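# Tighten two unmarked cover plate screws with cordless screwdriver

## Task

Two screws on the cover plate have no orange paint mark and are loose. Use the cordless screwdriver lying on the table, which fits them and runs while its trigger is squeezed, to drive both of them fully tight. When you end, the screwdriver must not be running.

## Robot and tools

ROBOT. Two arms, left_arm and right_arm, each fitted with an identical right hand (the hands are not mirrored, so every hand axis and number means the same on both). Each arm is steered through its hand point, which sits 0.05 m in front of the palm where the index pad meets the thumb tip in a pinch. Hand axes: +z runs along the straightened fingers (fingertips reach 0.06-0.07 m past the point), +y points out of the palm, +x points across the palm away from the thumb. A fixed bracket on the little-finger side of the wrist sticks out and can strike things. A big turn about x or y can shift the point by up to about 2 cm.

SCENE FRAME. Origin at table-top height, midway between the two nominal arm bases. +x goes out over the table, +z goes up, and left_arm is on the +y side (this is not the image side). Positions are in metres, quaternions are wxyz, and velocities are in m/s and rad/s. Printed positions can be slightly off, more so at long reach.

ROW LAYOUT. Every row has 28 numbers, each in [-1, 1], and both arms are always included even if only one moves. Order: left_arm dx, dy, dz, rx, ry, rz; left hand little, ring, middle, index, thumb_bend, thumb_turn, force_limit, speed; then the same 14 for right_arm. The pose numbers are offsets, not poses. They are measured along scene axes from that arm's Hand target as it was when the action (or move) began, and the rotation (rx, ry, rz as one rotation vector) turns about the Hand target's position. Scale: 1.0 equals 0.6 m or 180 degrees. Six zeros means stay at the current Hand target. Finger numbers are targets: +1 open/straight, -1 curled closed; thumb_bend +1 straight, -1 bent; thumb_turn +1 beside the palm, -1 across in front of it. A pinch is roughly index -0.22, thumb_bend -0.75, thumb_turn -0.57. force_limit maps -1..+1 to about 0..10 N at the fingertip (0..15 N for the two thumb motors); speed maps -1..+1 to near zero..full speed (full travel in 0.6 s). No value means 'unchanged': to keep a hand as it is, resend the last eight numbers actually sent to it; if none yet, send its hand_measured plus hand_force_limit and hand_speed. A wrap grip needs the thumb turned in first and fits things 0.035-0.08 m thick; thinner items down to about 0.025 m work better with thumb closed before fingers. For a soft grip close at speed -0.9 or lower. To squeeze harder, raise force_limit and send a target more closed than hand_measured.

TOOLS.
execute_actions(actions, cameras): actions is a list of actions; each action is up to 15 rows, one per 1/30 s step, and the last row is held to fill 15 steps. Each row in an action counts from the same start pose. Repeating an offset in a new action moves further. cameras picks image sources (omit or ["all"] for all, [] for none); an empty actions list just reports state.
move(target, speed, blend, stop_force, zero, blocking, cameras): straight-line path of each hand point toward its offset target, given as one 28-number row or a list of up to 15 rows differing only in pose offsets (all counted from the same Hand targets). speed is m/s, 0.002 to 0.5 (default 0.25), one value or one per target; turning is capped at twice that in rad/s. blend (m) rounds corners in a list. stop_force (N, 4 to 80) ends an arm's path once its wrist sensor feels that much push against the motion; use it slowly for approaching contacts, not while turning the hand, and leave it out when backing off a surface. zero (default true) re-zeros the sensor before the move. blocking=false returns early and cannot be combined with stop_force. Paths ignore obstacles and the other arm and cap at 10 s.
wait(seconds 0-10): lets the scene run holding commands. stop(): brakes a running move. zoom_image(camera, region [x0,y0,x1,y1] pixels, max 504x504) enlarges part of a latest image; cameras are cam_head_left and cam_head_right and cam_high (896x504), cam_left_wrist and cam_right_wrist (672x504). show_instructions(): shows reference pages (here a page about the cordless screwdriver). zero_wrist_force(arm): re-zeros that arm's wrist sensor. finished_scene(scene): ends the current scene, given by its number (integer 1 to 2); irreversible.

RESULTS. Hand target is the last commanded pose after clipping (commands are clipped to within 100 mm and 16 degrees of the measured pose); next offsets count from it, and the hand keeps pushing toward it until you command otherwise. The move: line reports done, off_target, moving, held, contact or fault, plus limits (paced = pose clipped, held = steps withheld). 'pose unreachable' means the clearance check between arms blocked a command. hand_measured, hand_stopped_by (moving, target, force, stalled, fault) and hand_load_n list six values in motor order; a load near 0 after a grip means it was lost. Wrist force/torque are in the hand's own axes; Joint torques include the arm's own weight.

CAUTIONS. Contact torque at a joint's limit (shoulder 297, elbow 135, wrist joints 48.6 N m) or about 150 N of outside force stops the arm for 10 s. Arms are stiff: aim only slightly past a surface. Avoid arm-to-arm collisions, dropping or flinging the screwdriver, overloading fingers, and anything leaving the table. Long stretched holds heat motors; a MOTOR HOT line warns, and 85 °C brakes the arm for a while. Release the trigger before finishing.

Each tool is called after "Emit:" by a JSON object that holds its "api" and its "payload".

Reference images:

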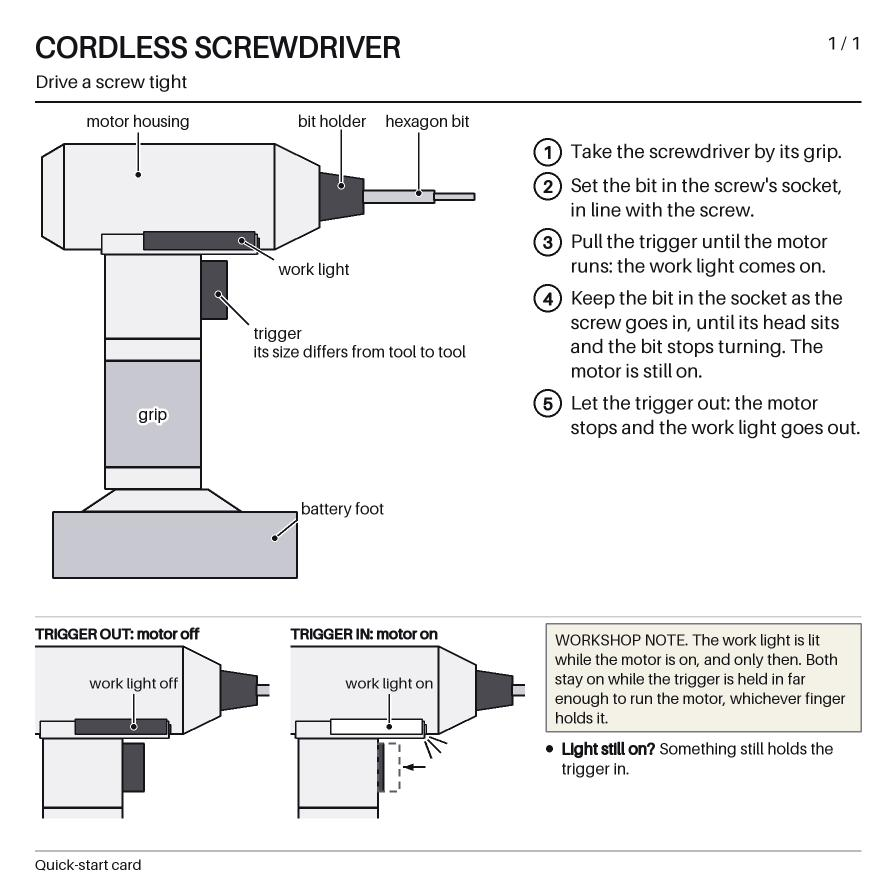

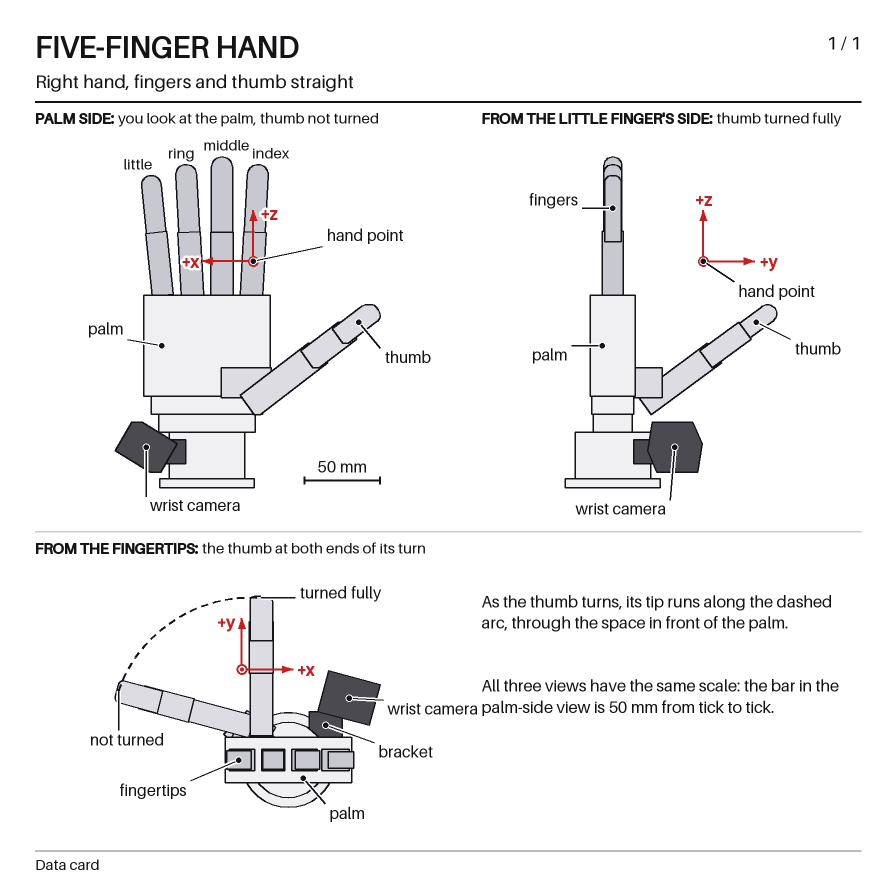

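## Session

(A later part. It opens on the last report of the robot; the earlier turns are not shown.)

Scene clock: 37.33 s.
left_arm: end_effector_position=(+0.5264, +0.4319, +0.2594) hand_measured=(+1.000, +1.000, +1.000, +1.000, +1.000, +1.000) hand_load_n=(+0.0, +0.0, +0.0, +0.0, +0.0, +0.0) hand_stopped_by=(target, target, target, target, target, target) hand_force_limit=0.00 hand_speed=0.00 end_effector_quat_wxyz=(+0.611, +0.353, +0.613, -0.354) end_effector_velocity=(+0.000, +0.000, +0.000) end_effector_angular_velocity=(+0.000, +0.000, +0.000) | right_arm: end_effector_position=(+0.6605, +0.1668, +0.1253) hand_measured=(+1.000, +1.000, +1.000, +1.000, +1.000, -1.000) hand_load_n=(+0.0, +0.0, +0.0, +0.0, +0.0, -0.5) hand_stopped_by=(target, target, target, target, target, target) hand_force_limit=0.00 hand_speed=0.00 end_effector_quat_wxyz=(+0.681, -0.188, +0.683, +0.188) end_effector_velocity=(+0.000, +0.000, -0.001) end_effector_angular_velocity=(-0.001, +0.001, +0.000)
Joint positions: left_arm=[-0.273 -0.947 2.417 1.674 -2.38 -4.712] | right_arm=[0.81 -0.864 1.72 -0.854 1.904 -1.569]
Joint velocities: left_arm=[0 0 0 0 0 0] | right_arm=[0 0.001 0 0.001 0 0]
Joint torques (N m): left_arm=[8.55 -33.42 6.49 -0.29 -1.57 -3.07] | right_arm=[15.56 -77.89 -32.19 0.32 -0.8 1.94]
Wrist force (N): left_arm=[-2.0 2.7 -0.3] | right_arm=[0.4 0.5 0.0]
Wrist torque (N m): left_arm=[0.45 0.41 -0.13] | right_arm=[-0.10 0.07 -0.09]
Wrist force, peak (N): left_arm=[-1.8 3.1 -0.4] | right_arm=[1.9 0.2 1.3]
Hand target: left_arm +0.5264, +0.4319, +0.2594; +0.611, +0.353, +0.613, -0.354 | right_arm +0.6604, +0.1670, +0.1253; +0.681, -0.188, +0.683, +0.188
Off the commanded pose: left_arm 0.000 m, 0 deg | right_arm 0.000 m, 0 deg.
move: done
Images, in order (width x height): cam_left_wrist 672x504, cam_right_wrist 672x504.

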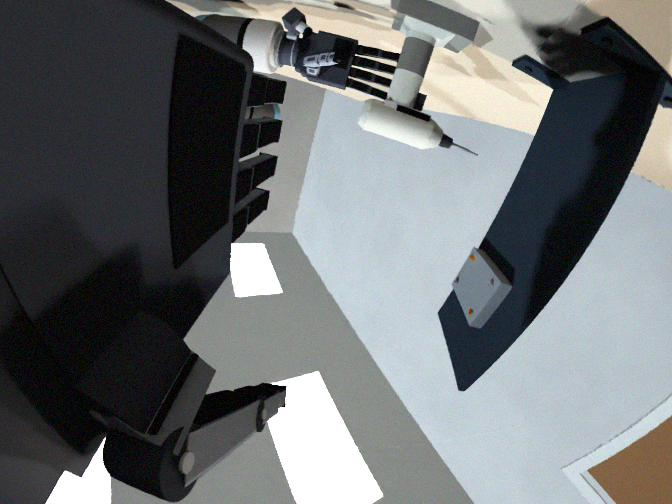

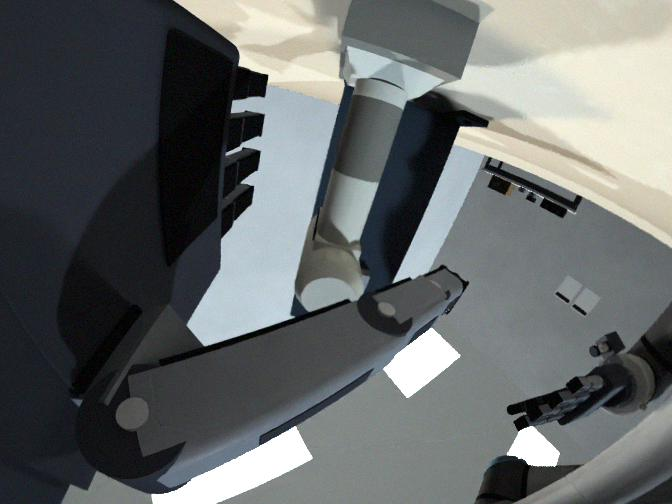

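Emit:
{"api": "move", "payload": {"target": [0,0,0,0,0,0,1,1,1,1,1,1,0,0,0.0628,0.0573,-0.0155,0,0,0,1,1,1,1,1,-1,0,0], "speed": 0.1, "stop_force": 8, "cameras": ["cam_left_wrist", "cam_right_wrist", "cam_high"]}}

Emit:
{"api": "zoom_image", "payload": {"camera": "cam_left_wrist", "region": [280, 0, 480, 180]}}

Emit:
{"api": "zoom_image", "payload": {"camera": "cam_high", "region": [380, 220, 480, 340]}}

Scene clock: 40.07 s.
left_arm: end_effector_position=(+0.5264, +0.4319, +0.2594) hand_measured=(+1.000, +1.000, +1.000, +1.000, +1.000, +1.000) hand_load_n=(+0.0, +0.0, +0.0, +0.0, +0.0, -0.5) hand_stopped_by=(target, target, target, target, target, target) hand_force_limit=0.00 hand_speed=0.00 end_effector_quat_wxyz=(+0.611, +0.353, +0.613, -0.354) end_effector_velocity=(+0.000, +0.000, +0.000) end_effector_angular_velocity=(+0.000, +0.000, +0.000) | right_arm: end_effector_position=(+0.6981, +0.2014, +0.1160) hand_measured=(+1.000, +1.000, +1.000, +1.000, +1.000, -1.000) hand_load_n=(+0.0, +0.0, -0.5, +0.0, +0.0, +0.0) hand_stopped_by=(target, target, target, target, target, target) hand_force_limit=0.00 hand_speed=0.00 end_effector_quat_wxyz=(+0.681, -0.188, +0.683, +0.188) end_effector_velocity=(+0.000, +0.000, -0.001) end_effector_angular_velocity=(+0.000, +0.000, +0.000)
Joint positions: left_arm=[-0.273 -0.947 2.417 1.674 -2.38 -4.712] | right_arm=[0.802 -0.799 1.609 -0.807 1.896 -1.569]
Joint velocities: left_arm=[0 -0.001 0 0.001 0 0] | right_arm=[0 0.001 0 -0.001 0 0]
Joint torques (N m): left_arm=[4.04 -37.42 6.32 -1.15 0.55 -3.55] | right_arm=[14.41 -91.83 -36.21 -4.6 2.29 -0.21]
Wrist force (N): left_arm=[-1.7 2.9 0.0] | right_arm=[0.5 0.1 0.0]
Wrist torque (N m): left_arm=[0.46 0.36 -0.12] | right_arm=[-0.17 0.08 -0.10]
Wrist force, peak (N): left_arm=[-1.9 3.1 -0.4] | right_arm=[0.5 0.9 1.3]
Hand target: left_arm +0.5264, +0.4319, +0.2594; +0.611, +0.353, +0.613, -0.354 | right_arm +0.6981, +0.2014, +0.1160; +0.681, -0.188, +0.683, +0.188
Off the commanded pose: left_arm 0.000 m, 0 deg | right_arm 0.000 m, 0 deg.
move: done
Images, in order (width x height): cam_high 896x504, cam_left_wrist 672x504, cam_right_wrist 672x504.

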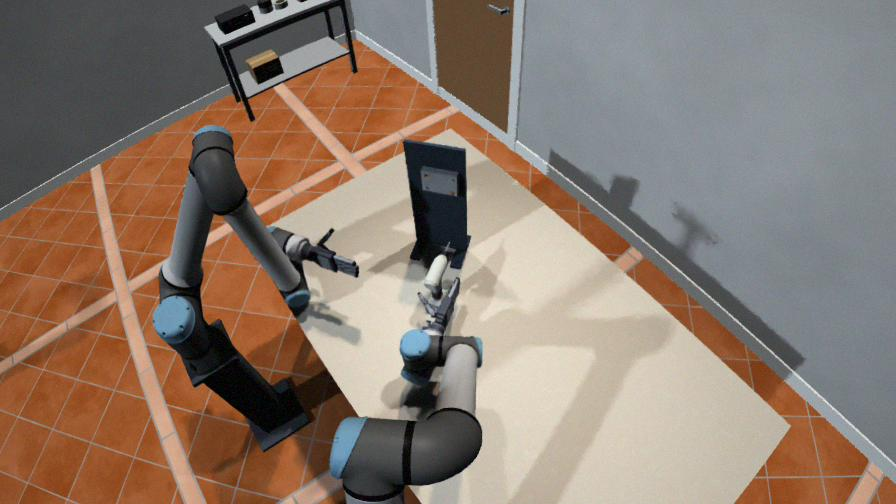

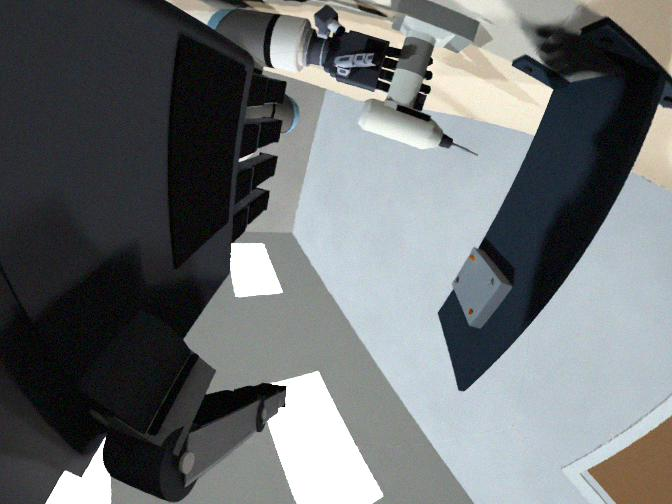

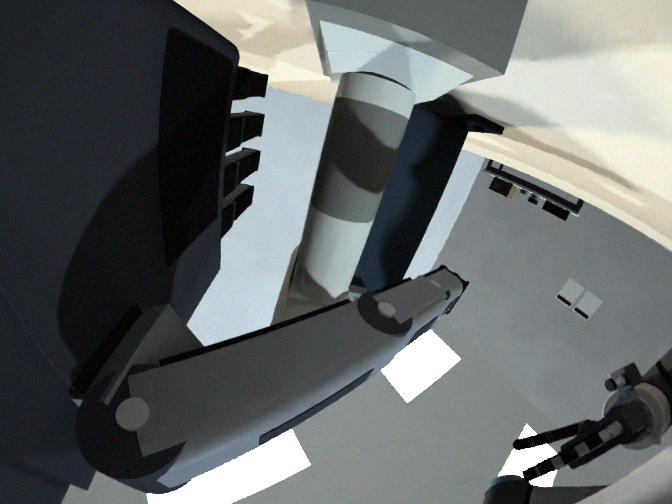

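Scaled by 2.520 from the camera's 672x504 image, which has a finer 960x720 frame.

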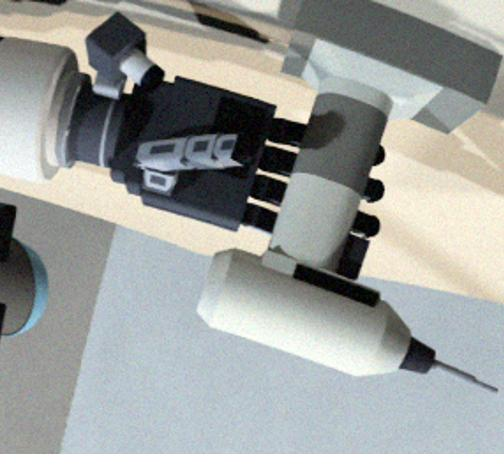

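Scaled by 4.200.

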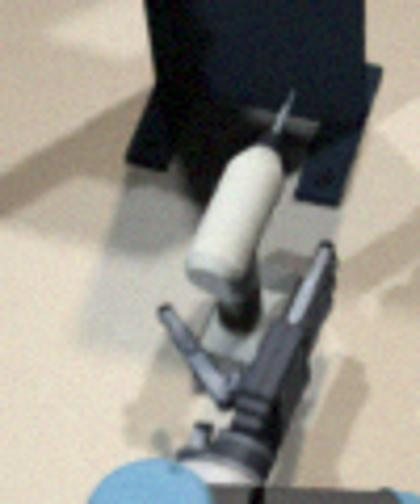

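Emit:
{"api": "move", "payload": {"target": [0,0,0,0,0,0,1,1,1,1,1,1,0,0,0.0657,0.059,0.0092,0,0,0.0111,1,1,1,1,1,-1,0,0], "speed": 0.06, "stop_force": 6, "cameras": ["cam_left_wrist", "cam_right_wrist", "cam_high"]}}

Emit:
{"api": "zoom_image", "payload": {"camera": "cam_left_wrist", "region": [280, 0, 480, 180]}}

Emit:
{"api": "zoom_image", "payload": {"camera": "cam_high", "region": [380, 220, 480, 340]}}

Scene clock: 43.03 s.
left_arm: end_effector_position=(+0.5264, +0.4319, +0.2594) hand_measured=(+1.000, +1.000, +1.000, +1.000, +1.000, +1.000) hand_load_n=(+0.0, +0.0, +0.0, +0.0, +0.0, +0.0) hand_stopped_by=(target, target, target, target, target, target) hand_force_limit=0.00 hand_speed=0.00 end_effector_quat_wxyz=(+0.611, +0.353, +0.613, -0.354) end_effector_velocity=(+0.000, +0.000, -0.001) end_effector_angular_velocity=(+0.000, +0.001, +0.001) | right_arm: end_effector_position=(+0.7375, +0.2369, +0.1216) hand_measured=(+1.000, +1.000, +1.000, +1.000, +1.000, -1.000) hand_load_n=(+0.0, +0.0, +0.0, +0.0, +0.0, +0.0) hand_stopped_by=(target, target, target, target, target, target) hand_force_limit=0.00 hand_speed=0.00 end_effector_quat_wxyz=(+0.677, -0.200, +0.679, +0.200) end_effector_velocity=(+0.000, +0.000, +0.000) end_effector_angular_velocity=(+0.001, +0.000, +0.000)
Joint positions: left_arm=[-0.273 -0.947 2.417 1.674 -2.38 -4.712] | right_arm=[0.784 -0.748 1.491 -0.74 1.842 -1.569]
Joint velocities: left_arm=[0.001 0.001 0 -0.001 0 -0.001] | right_arm=[0 0 0 -0.001 0 0]
Joint torques (N m): left_arm=[0.1 -41.6 5.74 -2.06 0.16 -2.8] | right_arm=[15.17 -110.48 -37.25 -4.42 2.17 -1.01]
Wrist force (N): left_arm=[-1.4 2.8 -0.2] | right_arm=[0.3 0.4 -0.2]
Wrist torque (N m): left_arm=[0.46 0.32 -0.09] | right_arm=[-0.11 0.12 -0.11]
Wrist force, peak (N): left_arm=[-2.1 3.0 -0.7] | right_arm=[0.5 0.6 -1.3]
Hand target: left_arm +0.5264, +0.4319, +0.2594; +0.611, +0.353, +0.613, -0.354 | right_arm +0.7375, +0.2369, +0.1216; +0.677, -0.200, +0.679, +0.200
Off the commanded pose: left_arm 0.000 m, 0 deg | right_arm 0.000 m, 0 deg.
move: done
Images, in order (width x height): cam_high 896x504, cam_left_wrist 672x504, cam_right_wrist 672x504.

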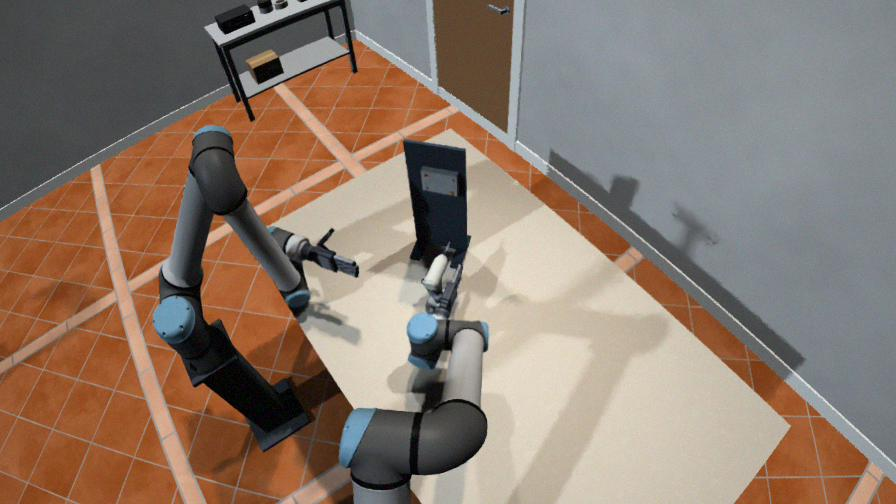

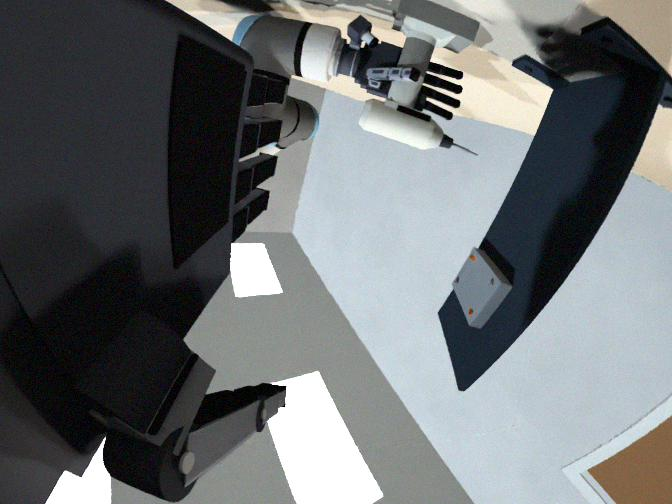

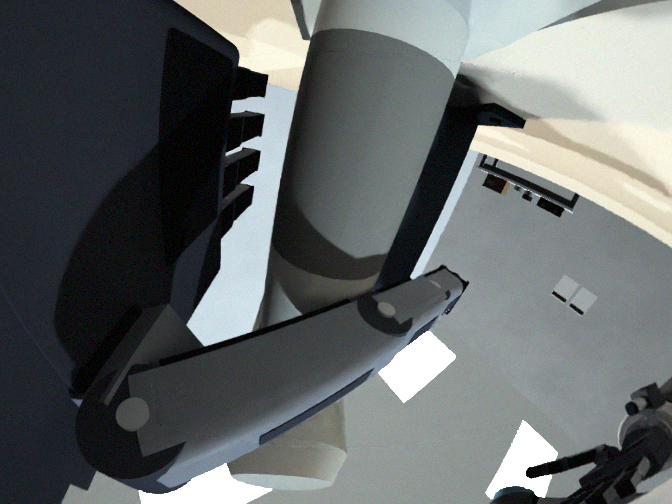

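Scaled by 2.520 from the camera's 672x504 image, which has a finer 960x720 frame.

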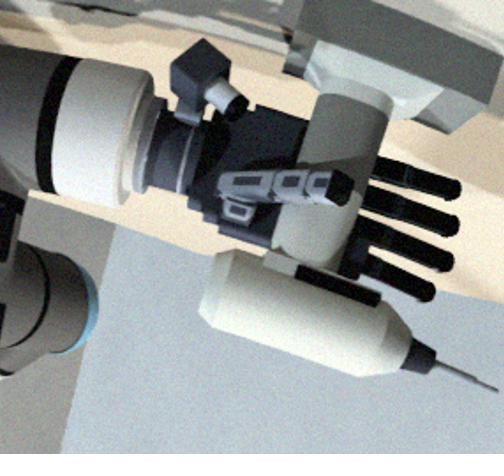

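Scaled by 4.200.

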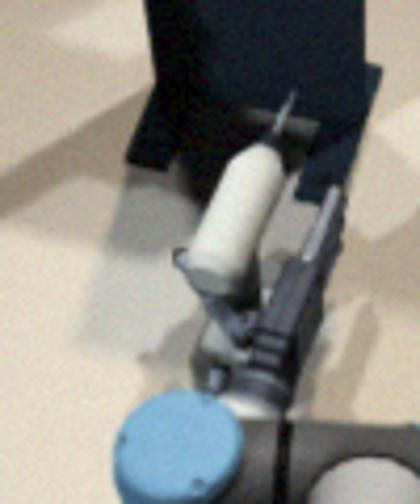

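Emit:
{"api": "move", "payload": {"target": [0,0,0,0,0,0,1,1,1,1,1,1,0,0,-0.0181,0.028,0,0,0,0,1,1,1,1,1,-1,0,0], "speed": 0.03, "stop_force": 5}}

Scene clock: 45.77 s.
left_arm: end_effector_position=(+0.5264, +0.4319, +0.2594) hand_measured=(+1.000, +1.000, +1.000, +1.000, +1.000, +1.000) hand_load_n=(+0.0, +0.0, +0.0, +0.0, +0.0, +0.0) hand_stopped_by=(target, target, target, target, target, target) hand_force_limit=0.00 hand_speed=0.00 end_effector_quat_wxyz=(+0.611, +0.353, +0.613, -0.354) end_effector_velocity=(+0.000, +0.000, +0.000) end_effector_angular_velocity=(-0.001, +0.001, +0.000) | right_arm: end_effector_position=(+0.7267, +0.2537, +0.1216) hand_measured=(+1.000, +1.000, +1.000, +1.000, +1.000, -1.000) hand_load_n=(+0.0, +0.0, +0.0, +0.0, +0.0, +0.0) hand_stopped_by=(target, target, target, target, target, target) hand_force_limit=0.00 hand_speed=0.00 end_effector_quat_wxyz=(+0.677, -0.200, +0.679, +0.200) end_effector_velocity=(+0.000, +0.000, +0.000) end_effector_angular_velocity=(+0.000, +0.000, +0.000)
Joint positions: left_arm=[-0.273 -0.947 2.417 1.674 -2.38 -4.712] | right_arm=[0.806 -0.737 1.467 -0.727 1.864 -1.569]
Joint velocities: left_arm=[0 0 0 0 0 -0.001] | right_arm=[0 0 0 0 0 0]
Joint torques (N m): left_arm=[-3.08 -44.18 5.43 -3.62 0.69 -2.46] | right_arm=[-14.72 -111.05 -28.3 -4.53 -1.34 0.57]
Wrist force (N): left_arm=[-1.8 2.6 0.0] | right_arm=[0.3 0.4 0.2]
Wrist torque (N m): left_arm=[0.41 0.39 -0.12] | right_arm=[-0.14 0.08 -0.10]
Wrist force, peak (N): left_arm=[-1.8 3.1 -0.3] | right_arm=[0.6 0.9 -0.2]
Hand target: left_arm +0.5264, +0.4319, +0.2594; +0.611, +0.353, +0.613, -0.354 | right_arm +0.7267, +0.2537, +0.1216; +0.677, -0.200, +0.679, +0.200
Off the commanded pose: left_arm 0.000 m, 0 deg | right_arm 0.000 m, 0 deg.
move: done

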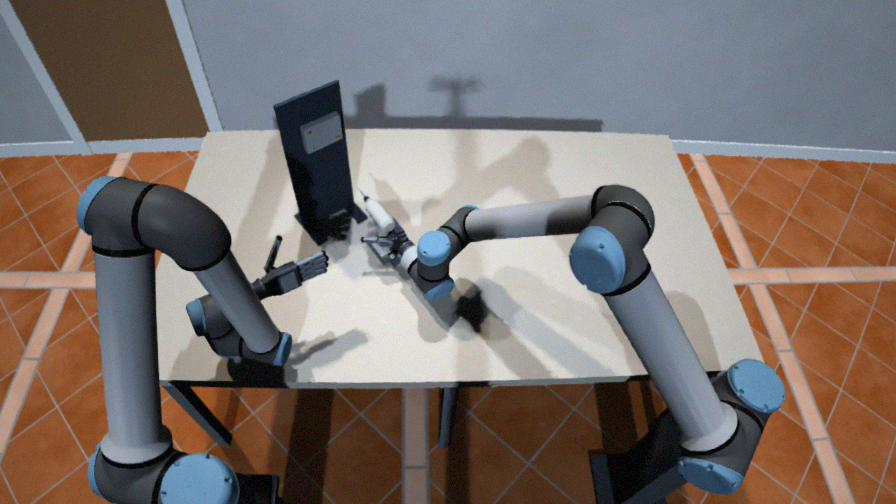

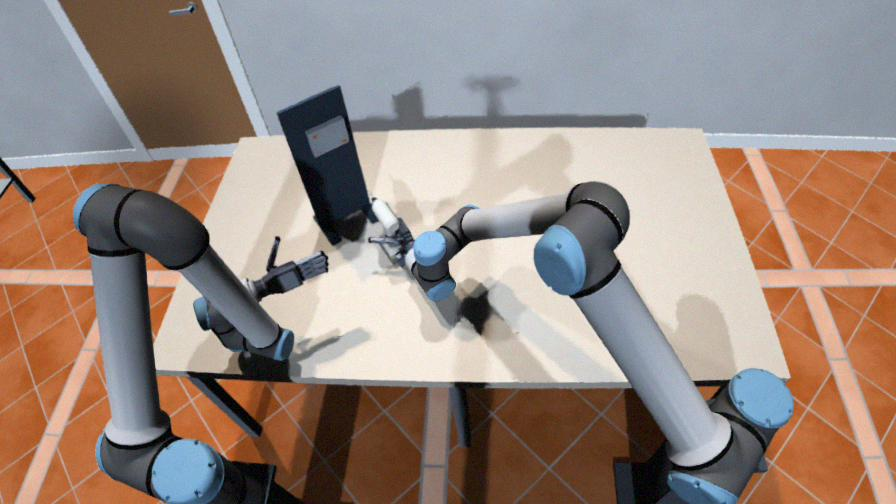

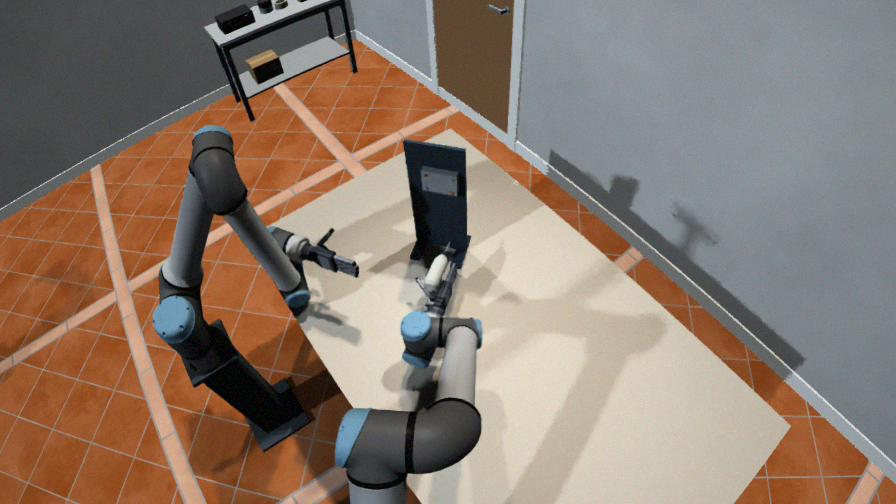

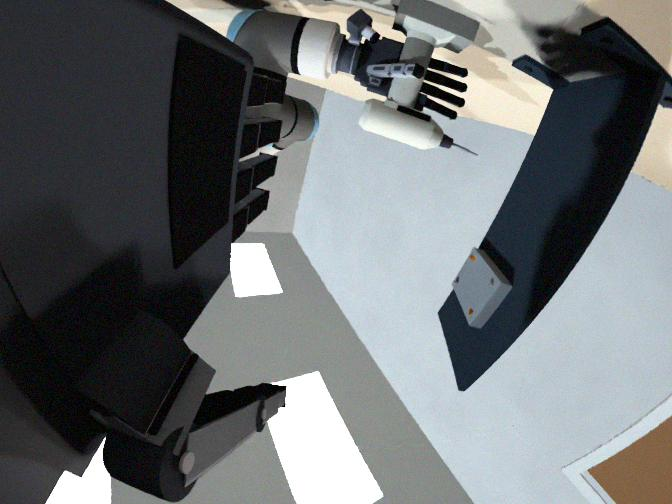

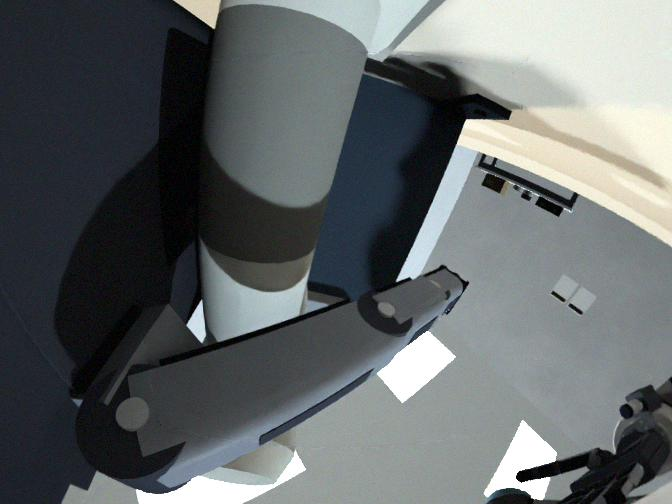

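Emit:
{"api": "move", "payload": {"target": [0,0,0,0,0,0,1,1,1,1,1,1,0,0,-0.0181,0.028,0,0,0,0,1,1,1,1,1,-1,0,0], "speed": 0.02, "stop_force": 4, "cameras": ["cam_left_wrist","cam_right_wrist"]}}

Emit:
{"api": "zoom_image", "payload": {"camera": "cam_left_wrist", "region": [320, 0, 520, 160]}}

Scene clock: 48.10 s.
left_arm: end_effector_position=(+0.5264, +0.4319, +0.2594) hand_measured=(+1.000, +1.000, +1.000, +1.000, +1.000, +1.000) hand_load_n=(+0.0, +0.0, +0.0, +0.0, +0.0, +0.0) hand_stopped_by=(target, target, target, target, target, target) hand_force_limit=0.00 hand_speed=0.00 end_effector_quat_wxyz=(+0.611, +0.353, +0.613, -0.354) end_effector_velocity=(+0.000, +0.000, +0.000) end_effector_angular_velocity=(+0.000, +0.001, +0.000) | right_arm: end_effector_position=(+0.7158, +0.2705, +0.1216) hand_measured=(+1.000, +1.000, +1.000, +1.000, +1.000, -1.000) hand_load_n=(+0.0, +0.0, +0.0, +0.0, +0.0, +0.0) hand_stopped_by=(target, target, target, target, target, target) hand_force_limit=0.00 hand_speed=0.00 end_effector_quat_wxyz=(+0.677, -0.200, +0.679, +0.200) end_effector_velocity=(+0.000, +0.000, -0.001) end_effector_angular_velocity=(-0.001, +0.001, +0.000)
Joint positions: left_arm=[-0.273 -0.947 2.417 1.674 -2.38 -4.712] | right_arm=[0.827 -0.725 1.442 -0.715 1.886 -1.569]
Joint velocities: left_arm=[0 0.001 0 0 0 0] | right_arm=[0 0.001 0 0.001 0 0]
Joint torques (N m): left_arm=[-5.71 -47.85 6.1 -4.94 0.62 -2.16] | right_arm=[-14.5 -113.39 -29.15 -4.34 -1.18 0.68]
Wrist force (N): left_arm=[-1.3 2.6 -0.3] | right_arm=[0.6 0.4 -0.3]
Wrist torque (N m): left_arm=[0.43 0.32 -0.10] | right_arm=[-0.10 0.05 -0.07]
Wrist force, peak (N): left_arm=[-1.9 3.0 -0.5] | right_arm=[0.3 -1.8 -0.1]
Hand target: left_arm +0.5264, +0.4319, +0.2594; +0.611, +0.353, +0.613, -0.354 | right_arm +0.7158, +0.2705, +0.1216; +0.677, -0.200, +0.679, +0.200
Off the commanded pose: left_arm 0.000 m, 0 deg | right_arm 0.000 m, 0 deg.
move: done
Images, in order (width x height): cam_left_wrist 672x504, cam_right_wrist 672x504.

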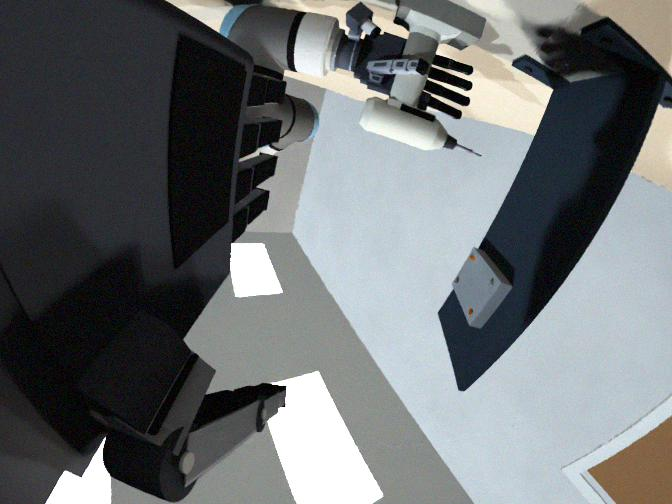

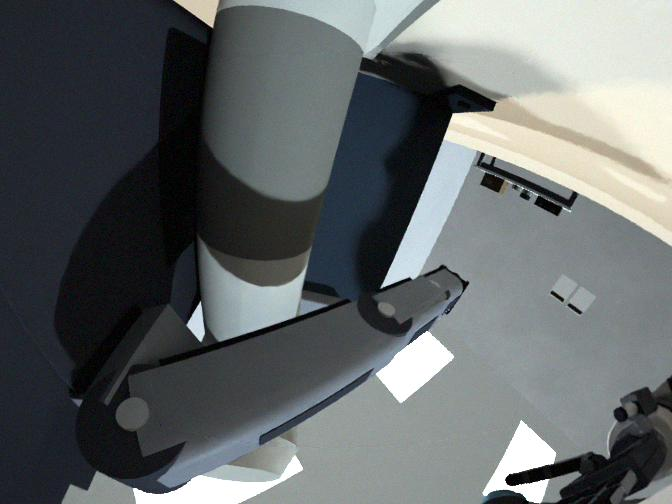

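Scaled by 2.520 from the camera's 672x504 image, which has a finer 960x720 frame.

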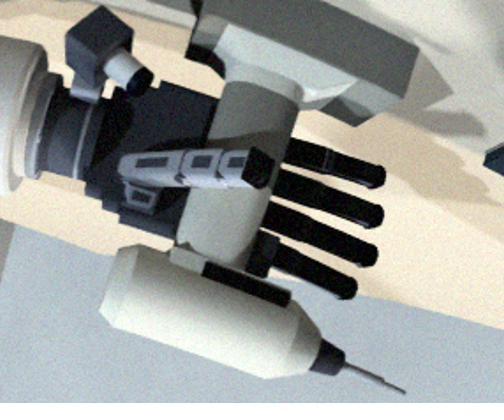

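Emit:
{"api": "move", "payload": {"target": [0,0,0,0,0,0,1,1,1,1,1,1,0,0,0,0,0,0,0,0,-1,-1,-1,1,-1,-1,-0.4,-0.7], "cameras": ["cam_left_wrist","cam_right_wrist"]}}

Emit:
{"api": "wait", "payload": {"seconds": 1, "cameras": ["cam_left_wrist"]}}

Emit:
{"api": "zoom_image", "payload": {"camera": "cam_left_wrist", "region": [320, 0, 520, 160]}}

Scene clock: 52.33 s.
left_arm: end_effector_position=(+0.5264, +0.4319, +0.2594) hand_measured=(+1.000, +1.000, +1.000, +1.000, +1.000, +1.000) hand_load_n=(+0.0, +0.0, +0.0, +0.0, +0.0, +0.0) hand_stopped_by=(target, target, target, target, target, target) hand_force_limit=0.00 hand_speed=0.00 end_effector_quat_wxyz=(+0.611, +0.353, +0.613, -0.354) end_effector_velocity=(+0.000, +0.000, +0.000) end_effector_angular_velocity=(+0.000, +0.000, -0.001) | right_arm: end_effector_position=(+0.7158, +0.2705, +0.1216) hand_measured=(-0.848, -0.814, -0.546, +1.000, +0.028, -1.000) hand_load_n=(+2.5, +0.0, +4.5, +0.0, +4.5, +0.5) hand_stopped_by=(force, force, force, target, force, target) hand_force_limit=-0.40 hand_speed=-0.70 end_effector_quat_wxyz=(+0.677, -0.200, +0.679, +0.200) end_effector_velocity=(+0.000, +0.000, -0.001) end_effector_angular_velocity=(-0.001, +0.001, +0.000)
Joint positions: left_arm=[-0.273 -0.947 2.417 1.674 -2.38 -4.712] | right_arm=[0.827 -0.725 1.442 -0.715 1.886 -1.569]
Joint velocities: left_arm=[0 0 0 0 -0.001 0.001] | right_arm=[0 0.001 0 0.001 0 0]
Joint torques (N m): left_arm=[-11.68 -54.93 5.37 -4.86 0.91 -1.64] | right_arm=[-12.82 -112.12 -38.01 -1.57 0.59 0.65]
Wrist force (N): left_arm=[-2.0 2.6 -0.2] | right_arm=[0.8 1.1 -0.1]
Wrist torque (N m): left_arm=[0.43 0.40 -0.13] | right_arm=[-0.10 -0.05 -0.15]
Wrist force, peak (N): left_arm=[-1.8 3.4 -0.3] | right_arm=[1.7 0.4 1.5]
Hand target: left_arm +0.5264, +0.4319, +0.2594; +0.611, +0.353, +0.613, -0.354 | right_arm +0.7158, +0.2705, +0.1216; +0.677, -0.200, +0.679, +0.200
Off the commanded pose: left_arm 0.000 m, 0 deg | right_arm 0.000 m, 0 deg.
move: done
Images, in order (width x height): cam_left_wrist 672x504, cam_right_wrist 672x504.

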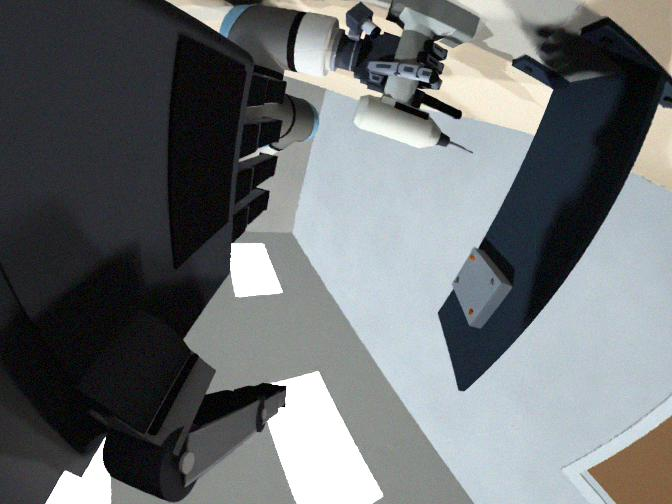

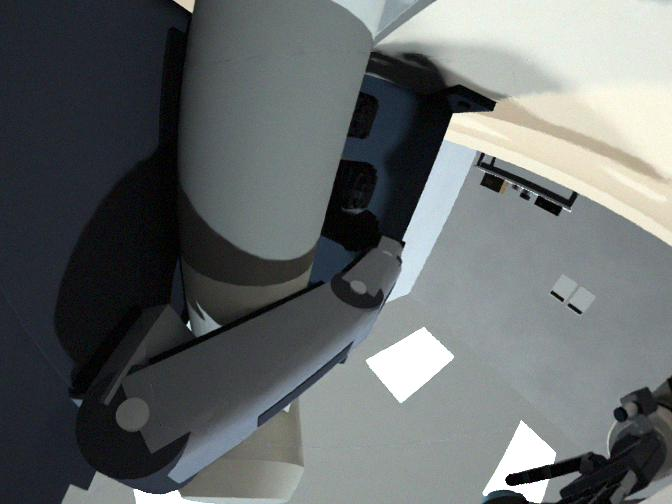

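Scene clock: 53.33 s.
left_arm: end_effector_position=(+0.5264, +0.4319, +0.2594) hand_measured=(+1.000, +1.000, +1.000, +1.000, +1.000, +1.000) hand_load_n=(+0.0, +0.0, +0.0, +0.0, +0.0, +0.0) hand_stopped_by=(target, target, target, target, target, target) hand_force_limit=0.00 hand_speed=0.00 end_effector_quat_wxyz=(+0.611, +0.353, +0.613, -0.354) end_effector_velocity=(+0.000, +0.000, +0.000) end_effector_angular_velocity=(+0.000, -0.001, +0.000) | right_arm: end_effector_position=(+0.7158, +0.2705, +0.1216) hand_measured=(-0.848, -0.814, -0.546, +1.000, +0.028, -1.000) hand_load_n=(+2.5, +0.0, +4.5, +0.0, +4.5, +0.5) hand_stopped_by=(force, force, force, target, force, target) hand_force_limit=-0.40 hand_speed=-0.70 end_effector_quat_wxyz=(+0.677, -0.200, +0.679, +0.200) end_effector_velocity=(+0.000, +0.000, +0.000) end_effector_angular_velocity=(+0.000, +0.001, +0.000)
Joint positions: left_arm=[-0.273 -0.947 2.417 1.674 -2.38 -4.712] | right_arm=[0.827 -0.725 1.442 -0.715 1.886 -1.569]
Joint velocities: left_arm=[0.001 0 0 0 0 0.001] | right_arm=[0 0 0 0.001 0 0]
Joint torques (N m): left_arm=[-10.47 -57.78 5.38 -4.69 0.54 -1.62] | right_arm=[-12.6 -110.64 -37.63 -1.1 0.83 0.83]
Wrist force (N): left_arm=[-1.5 2.8 -0.5] | right_arm=[0.8 1.0 -0.2]
Wrist torque (N m): left_arm=[0.47 0.35 -0.11] | right_arm=[-0.11 -0.04 -0.15]
Wrist force, peak (N): left_arm=[-2.0 3.0 -0.4] | right_arm=[1.1 1.4 0.3]
Hand target: left_arm +0.5264, +0.4319, +0.2594; +0.611, +0.353, +0.613, -0.354 | right_arm +0.7158, +0.2705, +0.1216; +0.677, -0.200, +0.679, +0.200
Off the commanded pose: left_arm 0.000 m, 0 deg | right_arm 0.000 m, 0 deg.
wait: 1.00 s; at rest by 0.17 s
Images, in order (width x height): cam_left_wrist 672x504.

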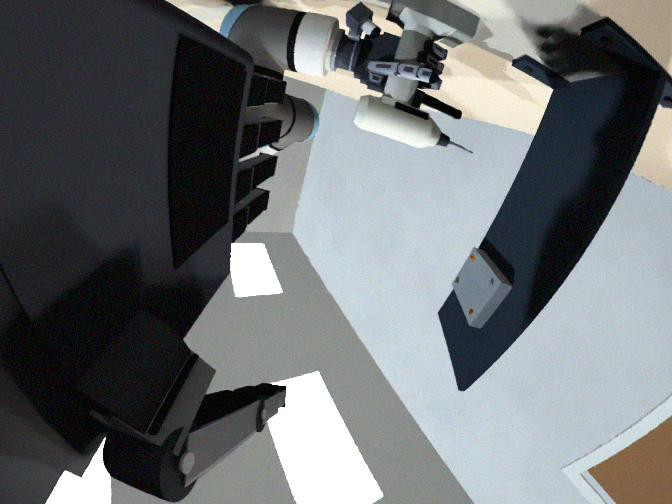

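Scaled by 2.520 from the camera's 672x504 image, which has a finer 960x720 frame.

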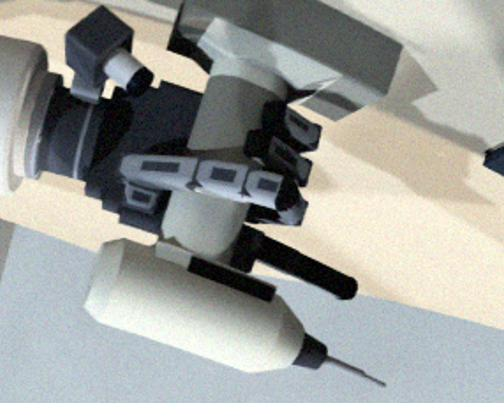

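Emit:
{"api": "move", "payload": {"target": [0,0,0,0,0,0,1,1,1,1,1,1,0,0,0,0,0,0,0,0,-0.98,-0.98,-0.546,1,0.028,-1,0.4,-0.8], "cameras": ["cam_left_wrist","cam_right_wrist"]}}

Emit:
{"api": "zoom_image", "payload": {"camera": "cam_left_wrist", "region": [380, 20, 460, 90]}}

Scene clock: 54.30 s.
left_arm: end_effector_position=(+0.5264, +0.4319, +0.2594) hand_measured=(+1.000, +1.000, +1.000, +1.000, +1.000, +1.000) hand_load_n=(+0.0, +0.0, +0.0, +0.0, +0.0, +0.0) hand_stopped_by=(target, target, target, target, target, target) hand_force_limit=0.00 hand_speed=0.00 end_effector_quat_wxyz=(+0.611, +0.353, +0.613, -0.354) end_effector_velocity=(+0.000, +0.000, +0.000) end_effector_angular_velocity=(-0.001, +0.001, +0.000) | right_arm: end_effector_position=(+0.7158, +0.2705, +0.1216) hand_measured=(-0.866, -0.856, -0.546, +1.000, +0.032, -1.000) hand_load_n=(+9.5, +8.0, +2.5, +0.0, +4.5, +0.5) hand_stopped_by=(force, force, target, target, target, target) hand_force_limit=0.40 hand_speed=-0.80 end_effector_quat_wxyz=(+0.677, -0.200, +0.679, +0.200) end_effector_velocity=(+0.000, +0.000, -0.001) end_effector_angular_velocity=(+0.000, +0.000, +0.000)
Joint positions: left_arm=[-0.273 -0.947 2.417 1.674 -2.38 -4.712] | right_arm=[0.827 -0.725 1.442 -0.715 1.886 -1.569]
Joint velocities: left_arm=[0 0 0 0 0 -0.001] | right_arm=[0 0.001 0 -0.001 0 0]
Joint torques (N m): left_arm=[-14.16 -58.24 5.52 -4.17 0.86 -1.48] | right_arm=[-11.53 -111.79 -37.38 -0.56 0.87 0.72]
Wrist force (N): left_arm=[-1.4 2.7 -0.3] | right_arm=[1.7 0.6 0.9]
Wrist torque (N m): left_arm=[0.44 0.33 -0.10] | right_arm=[-0.19 -0.37 -0.23]
Wrist force, peak (N): left_arm=[-1.7 3.0 -0.4] | right_arm=[2.5 -0.4 1.2]
Hand target: left_arm +0.5264, +0.4319, +0.2594; +0.611, +0.353, +0.613, -0.354 | right_arm +0.7158, +0.2705, +0.1216; +0.677, -0.200, +0.679, +0.200
Off the commanded pose: left_arm 0.000 m, 0 deg | right_arm 0.000 m, 0 deg.
move: done
Images, in order (width x height): cam_left_wrist 672x504, cam_right_wrist 672x504.

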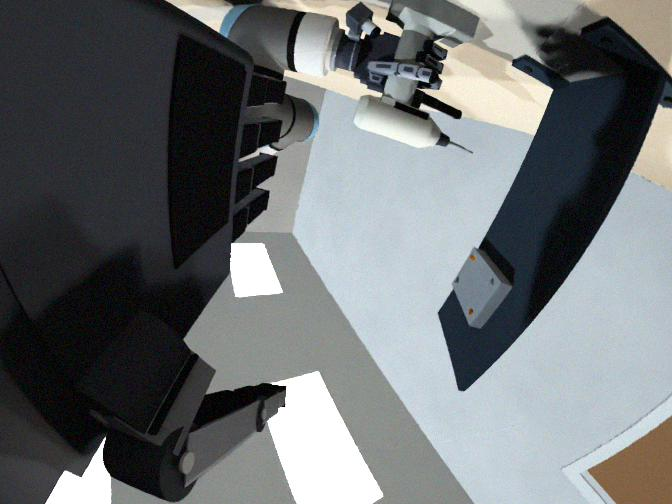

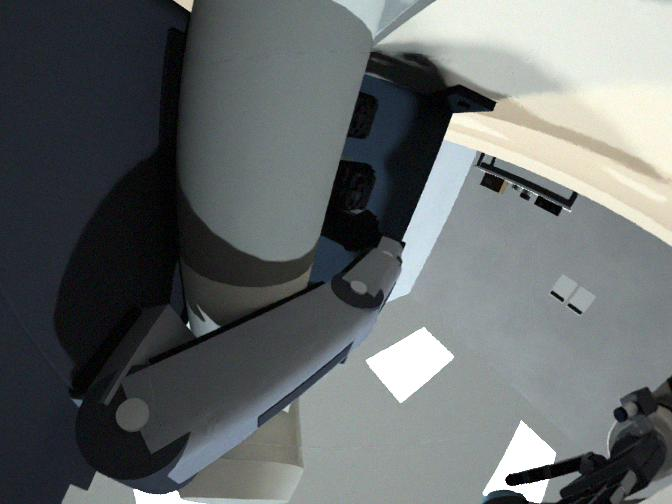

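Scaled by 6.300 from the camera's 672x504 image, which has a finer 960x720 frame.

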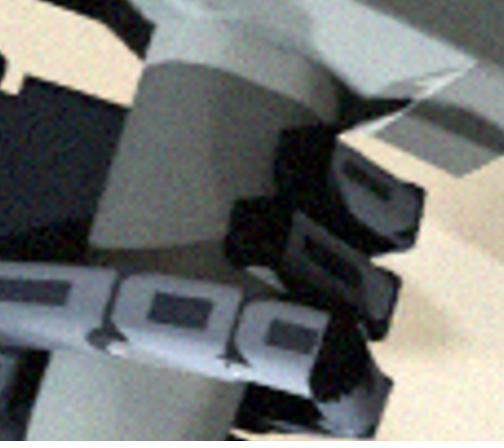

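Emit:
{"api": "move", "payload": {"target": [0,0,0,0,0,0,1,1,1,1,1,1,0,0,0,0,0,0,0,0,-0.98,-0.98,-0.2,1,0.032,-1,0.4,-0.8], "cameras": ["cam_left_wrist"]}}

Emit:
{"api": "move", "payload": {"target": [0,0,0,0,0,0,1,1,1,1,1,1,0,0,0,0,0,0,0,0,-0.98,-0.98,-0.2,1,-0.8,-1,-0.2,-0.8], "cameras": ["cam_left_wrist"]}}

Emit:
{"api": "zoom_image", "payload": {"camera": "cam_left_wrist", "region": [380, 20, 460, 90]}}

Scene clock: 55.77 s.
left_arm: end_effector_position=(+0.5264, +0.4319, +0.2594) hand_measured=(+1.000, +1.000, +1.000, +1.000, +1.000, +1.000) hand_load_n=(+0.0, +0.0, +0.0, +0.0, +0.0, +0.0) hand_stopped_by=(target, target, target, target, target, target) hand_force_limit=0.00 hand_speed=0.00 end_effector_quat_wxyz=(+0.611, +0.353, +0.613, -0.354) end_effector_velocity=(+0.000, +0.000, +0.000) end_effector_angular_velocity=(+0.000, +0.000, -0.001) | right_arm: end_effector_position=(+0.7158, +0.2705, +0.1216) hand_measured=(-0.866, -0.856, -0.200, +1.000, +0.036, -1.000) hand_load_n=(+9.5, +8.0, +0.0, +0.0, +2.5, +0.5) hand_stopped_by=(force, force, target, target, target, target) hand_force_limit=0.40 hand_speed=-0.80 end_effector_quat_wxyz=(+0.677, -0.200, +0.679, +0.200) end_effector_velocity=(+0.000, +0.000, +0.001) end_effector_angular_velocity=(+0.000, +0.001, +0.000)
Joint positions: left_arm=[-0.273 -0.947 2.417 1.674 -2.38 -4.712] | right_arm=[0.827 -0.725 1.442 -0.715 1.886 -1.569]
Joint velocities: left_arm=[0 0 0 0 -0.001 0] | right_arm=[0 -0.001 0 0.002 0 0]
Joint torques (N m): left_arm=[-10.05 -61.5 5.25 -4.61 0.67 -0.84] | right_arm=[-10.32 -111.68 -37.25 -0.14 0.72 0.84]
Wrist force (N): left_arm=[-1.5 2.4 -0.1] | right_arm=[1.2 0.4 1.8]
Wrist torque (N m): left_arm=[0.40 0.34 -0.12] | right_arm=[-0.26 -0.37 -0.27]
Wrist force, peak (N): left_arm=[-2.2 2.9 -0.2] | right_arm=[1.8 0.2 1.5]
Hand target: left_arm +0.5264, +0.4319, +0.2594; +0.611, +0.353, +0.613, -0.354 | right_arm +0.7158, +0.2705, +0.1216; +0.677, -0.200, +0.679, +0.200
Off the commanded pose: left_arm 0.000 m, 0 deg | right_arm 0.000 m, 0 deg.
move: done
Images, in order (width x height): cam_left_wrist 672x504.

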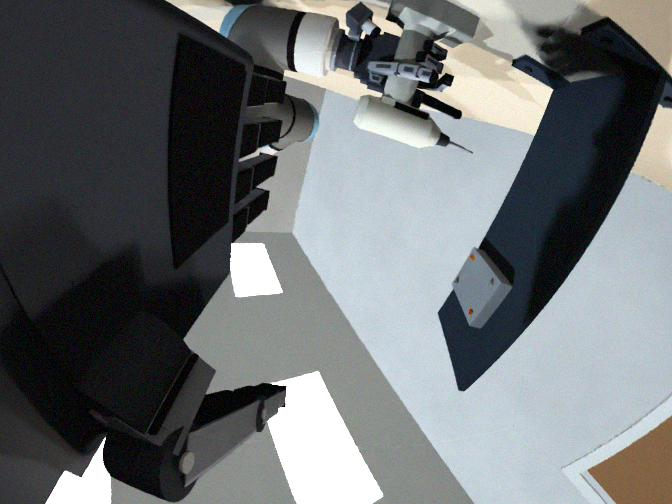

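Scene clock: 56.47 s.
left_arm: end_effector_position=(+0.5264, +0.4319, +0.2594) hand_measured=(+1.000, +1.000, +1.000, +1.000, +1.000, +1.000) hand_load_n=(+0.0, +0.0, +0.0, +0.0, +0.0, +0.0) hand_stopped_by=(target, target, target, target, target, target) hand_force_limit=0.00 hand_speed=0.00 end_effector_quat_wxyz=(+0.611, +0.353, +0.613, -0.354) end_effector_velocity=(+0.000, +0.000, +0.001) end_effector_angular_velocity=(+0.001, -0.003, +0.000) | right_arm: end_effector_position=(+0.7158, +0.2705, +0.1216) hand_measured=(-0.866, -0.856, -0.200, +1.000, -0.012, -1.000) hand_load_n=(+9.0, +8.5, +0.0, +0.0, +6.0, +2.0) hand_stopped_by=(force, force, target, target, force, target) hand_force_limit=-0.20 hand_speed=-0.80 end_effector_quat_wxyz=(+0.677, -0.200, +0.679, +0.200) end_effector_velocity=(+0.000, +0.000, +0.000) end_effector_angular_velocity=(+0.000, +0.000, +0.000)
Joint positions: left_arm=[-0.273 -0.947 2.417 1.674 -2.38 -4.712] | right_arm=[0.827 -0.725 1.442 -0.715 1.886 -1.569]
Joint velocities: left_arm=[0 -0.001 0 0 0 0.002] | right_arm=[0 0 0 0 0 0]
Joint torques (N m): left_arm=[-9.07 -59.13 5.23 -4.56 0.99 -1.33] | right_arm=[-10.76 -110.99 -37 -0.07 0.62 0.74]
Wrist force (N): left_arm=[-1.5 2.6 0.0] | right_arm=[-0.3 -1.4 0.5]
Wrist torque (N m): left_arm=[0.42 0.33 -0.11] | right_arm=[-0.16 -0.38 -0.57]
Wrist force, peak (N): left_arm=[-2.0 2.9 -0.6] | right_arm=[0.9 -1.1 1.5]
Hand target: left_arm +0.5264, +0.4319, +0.2594; +0.611, +0.353, +0.613, -0.354 | right_arm +0.7158, +0.2705, +0.1216; +0.677, -0.200, +0.679, +0.200
Off the commanded pose: left_arm 0.000 m, 0 deg | right_arm 0.000 m, 0 deg.
move: done
Images, in order (width x height): cam_left_wrist 672x504.

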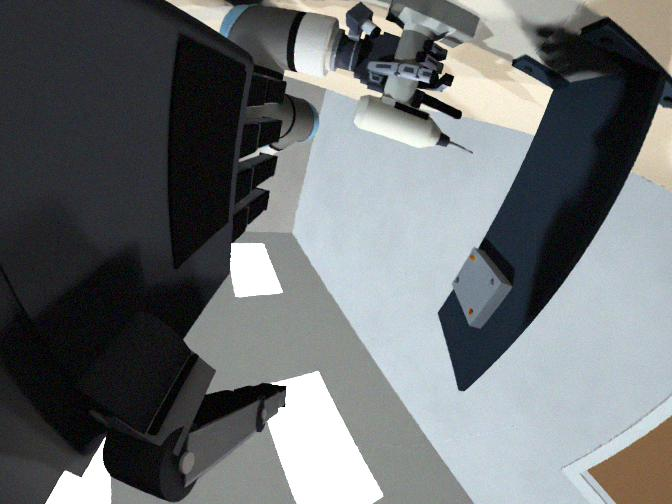

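Scaled by 6.300 from the camera's 672x504 image, which has a finer 960x720 frame.

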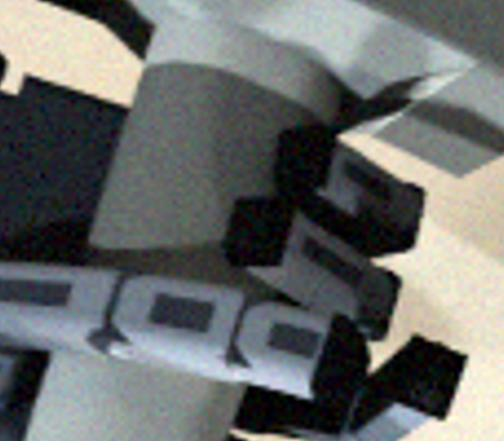

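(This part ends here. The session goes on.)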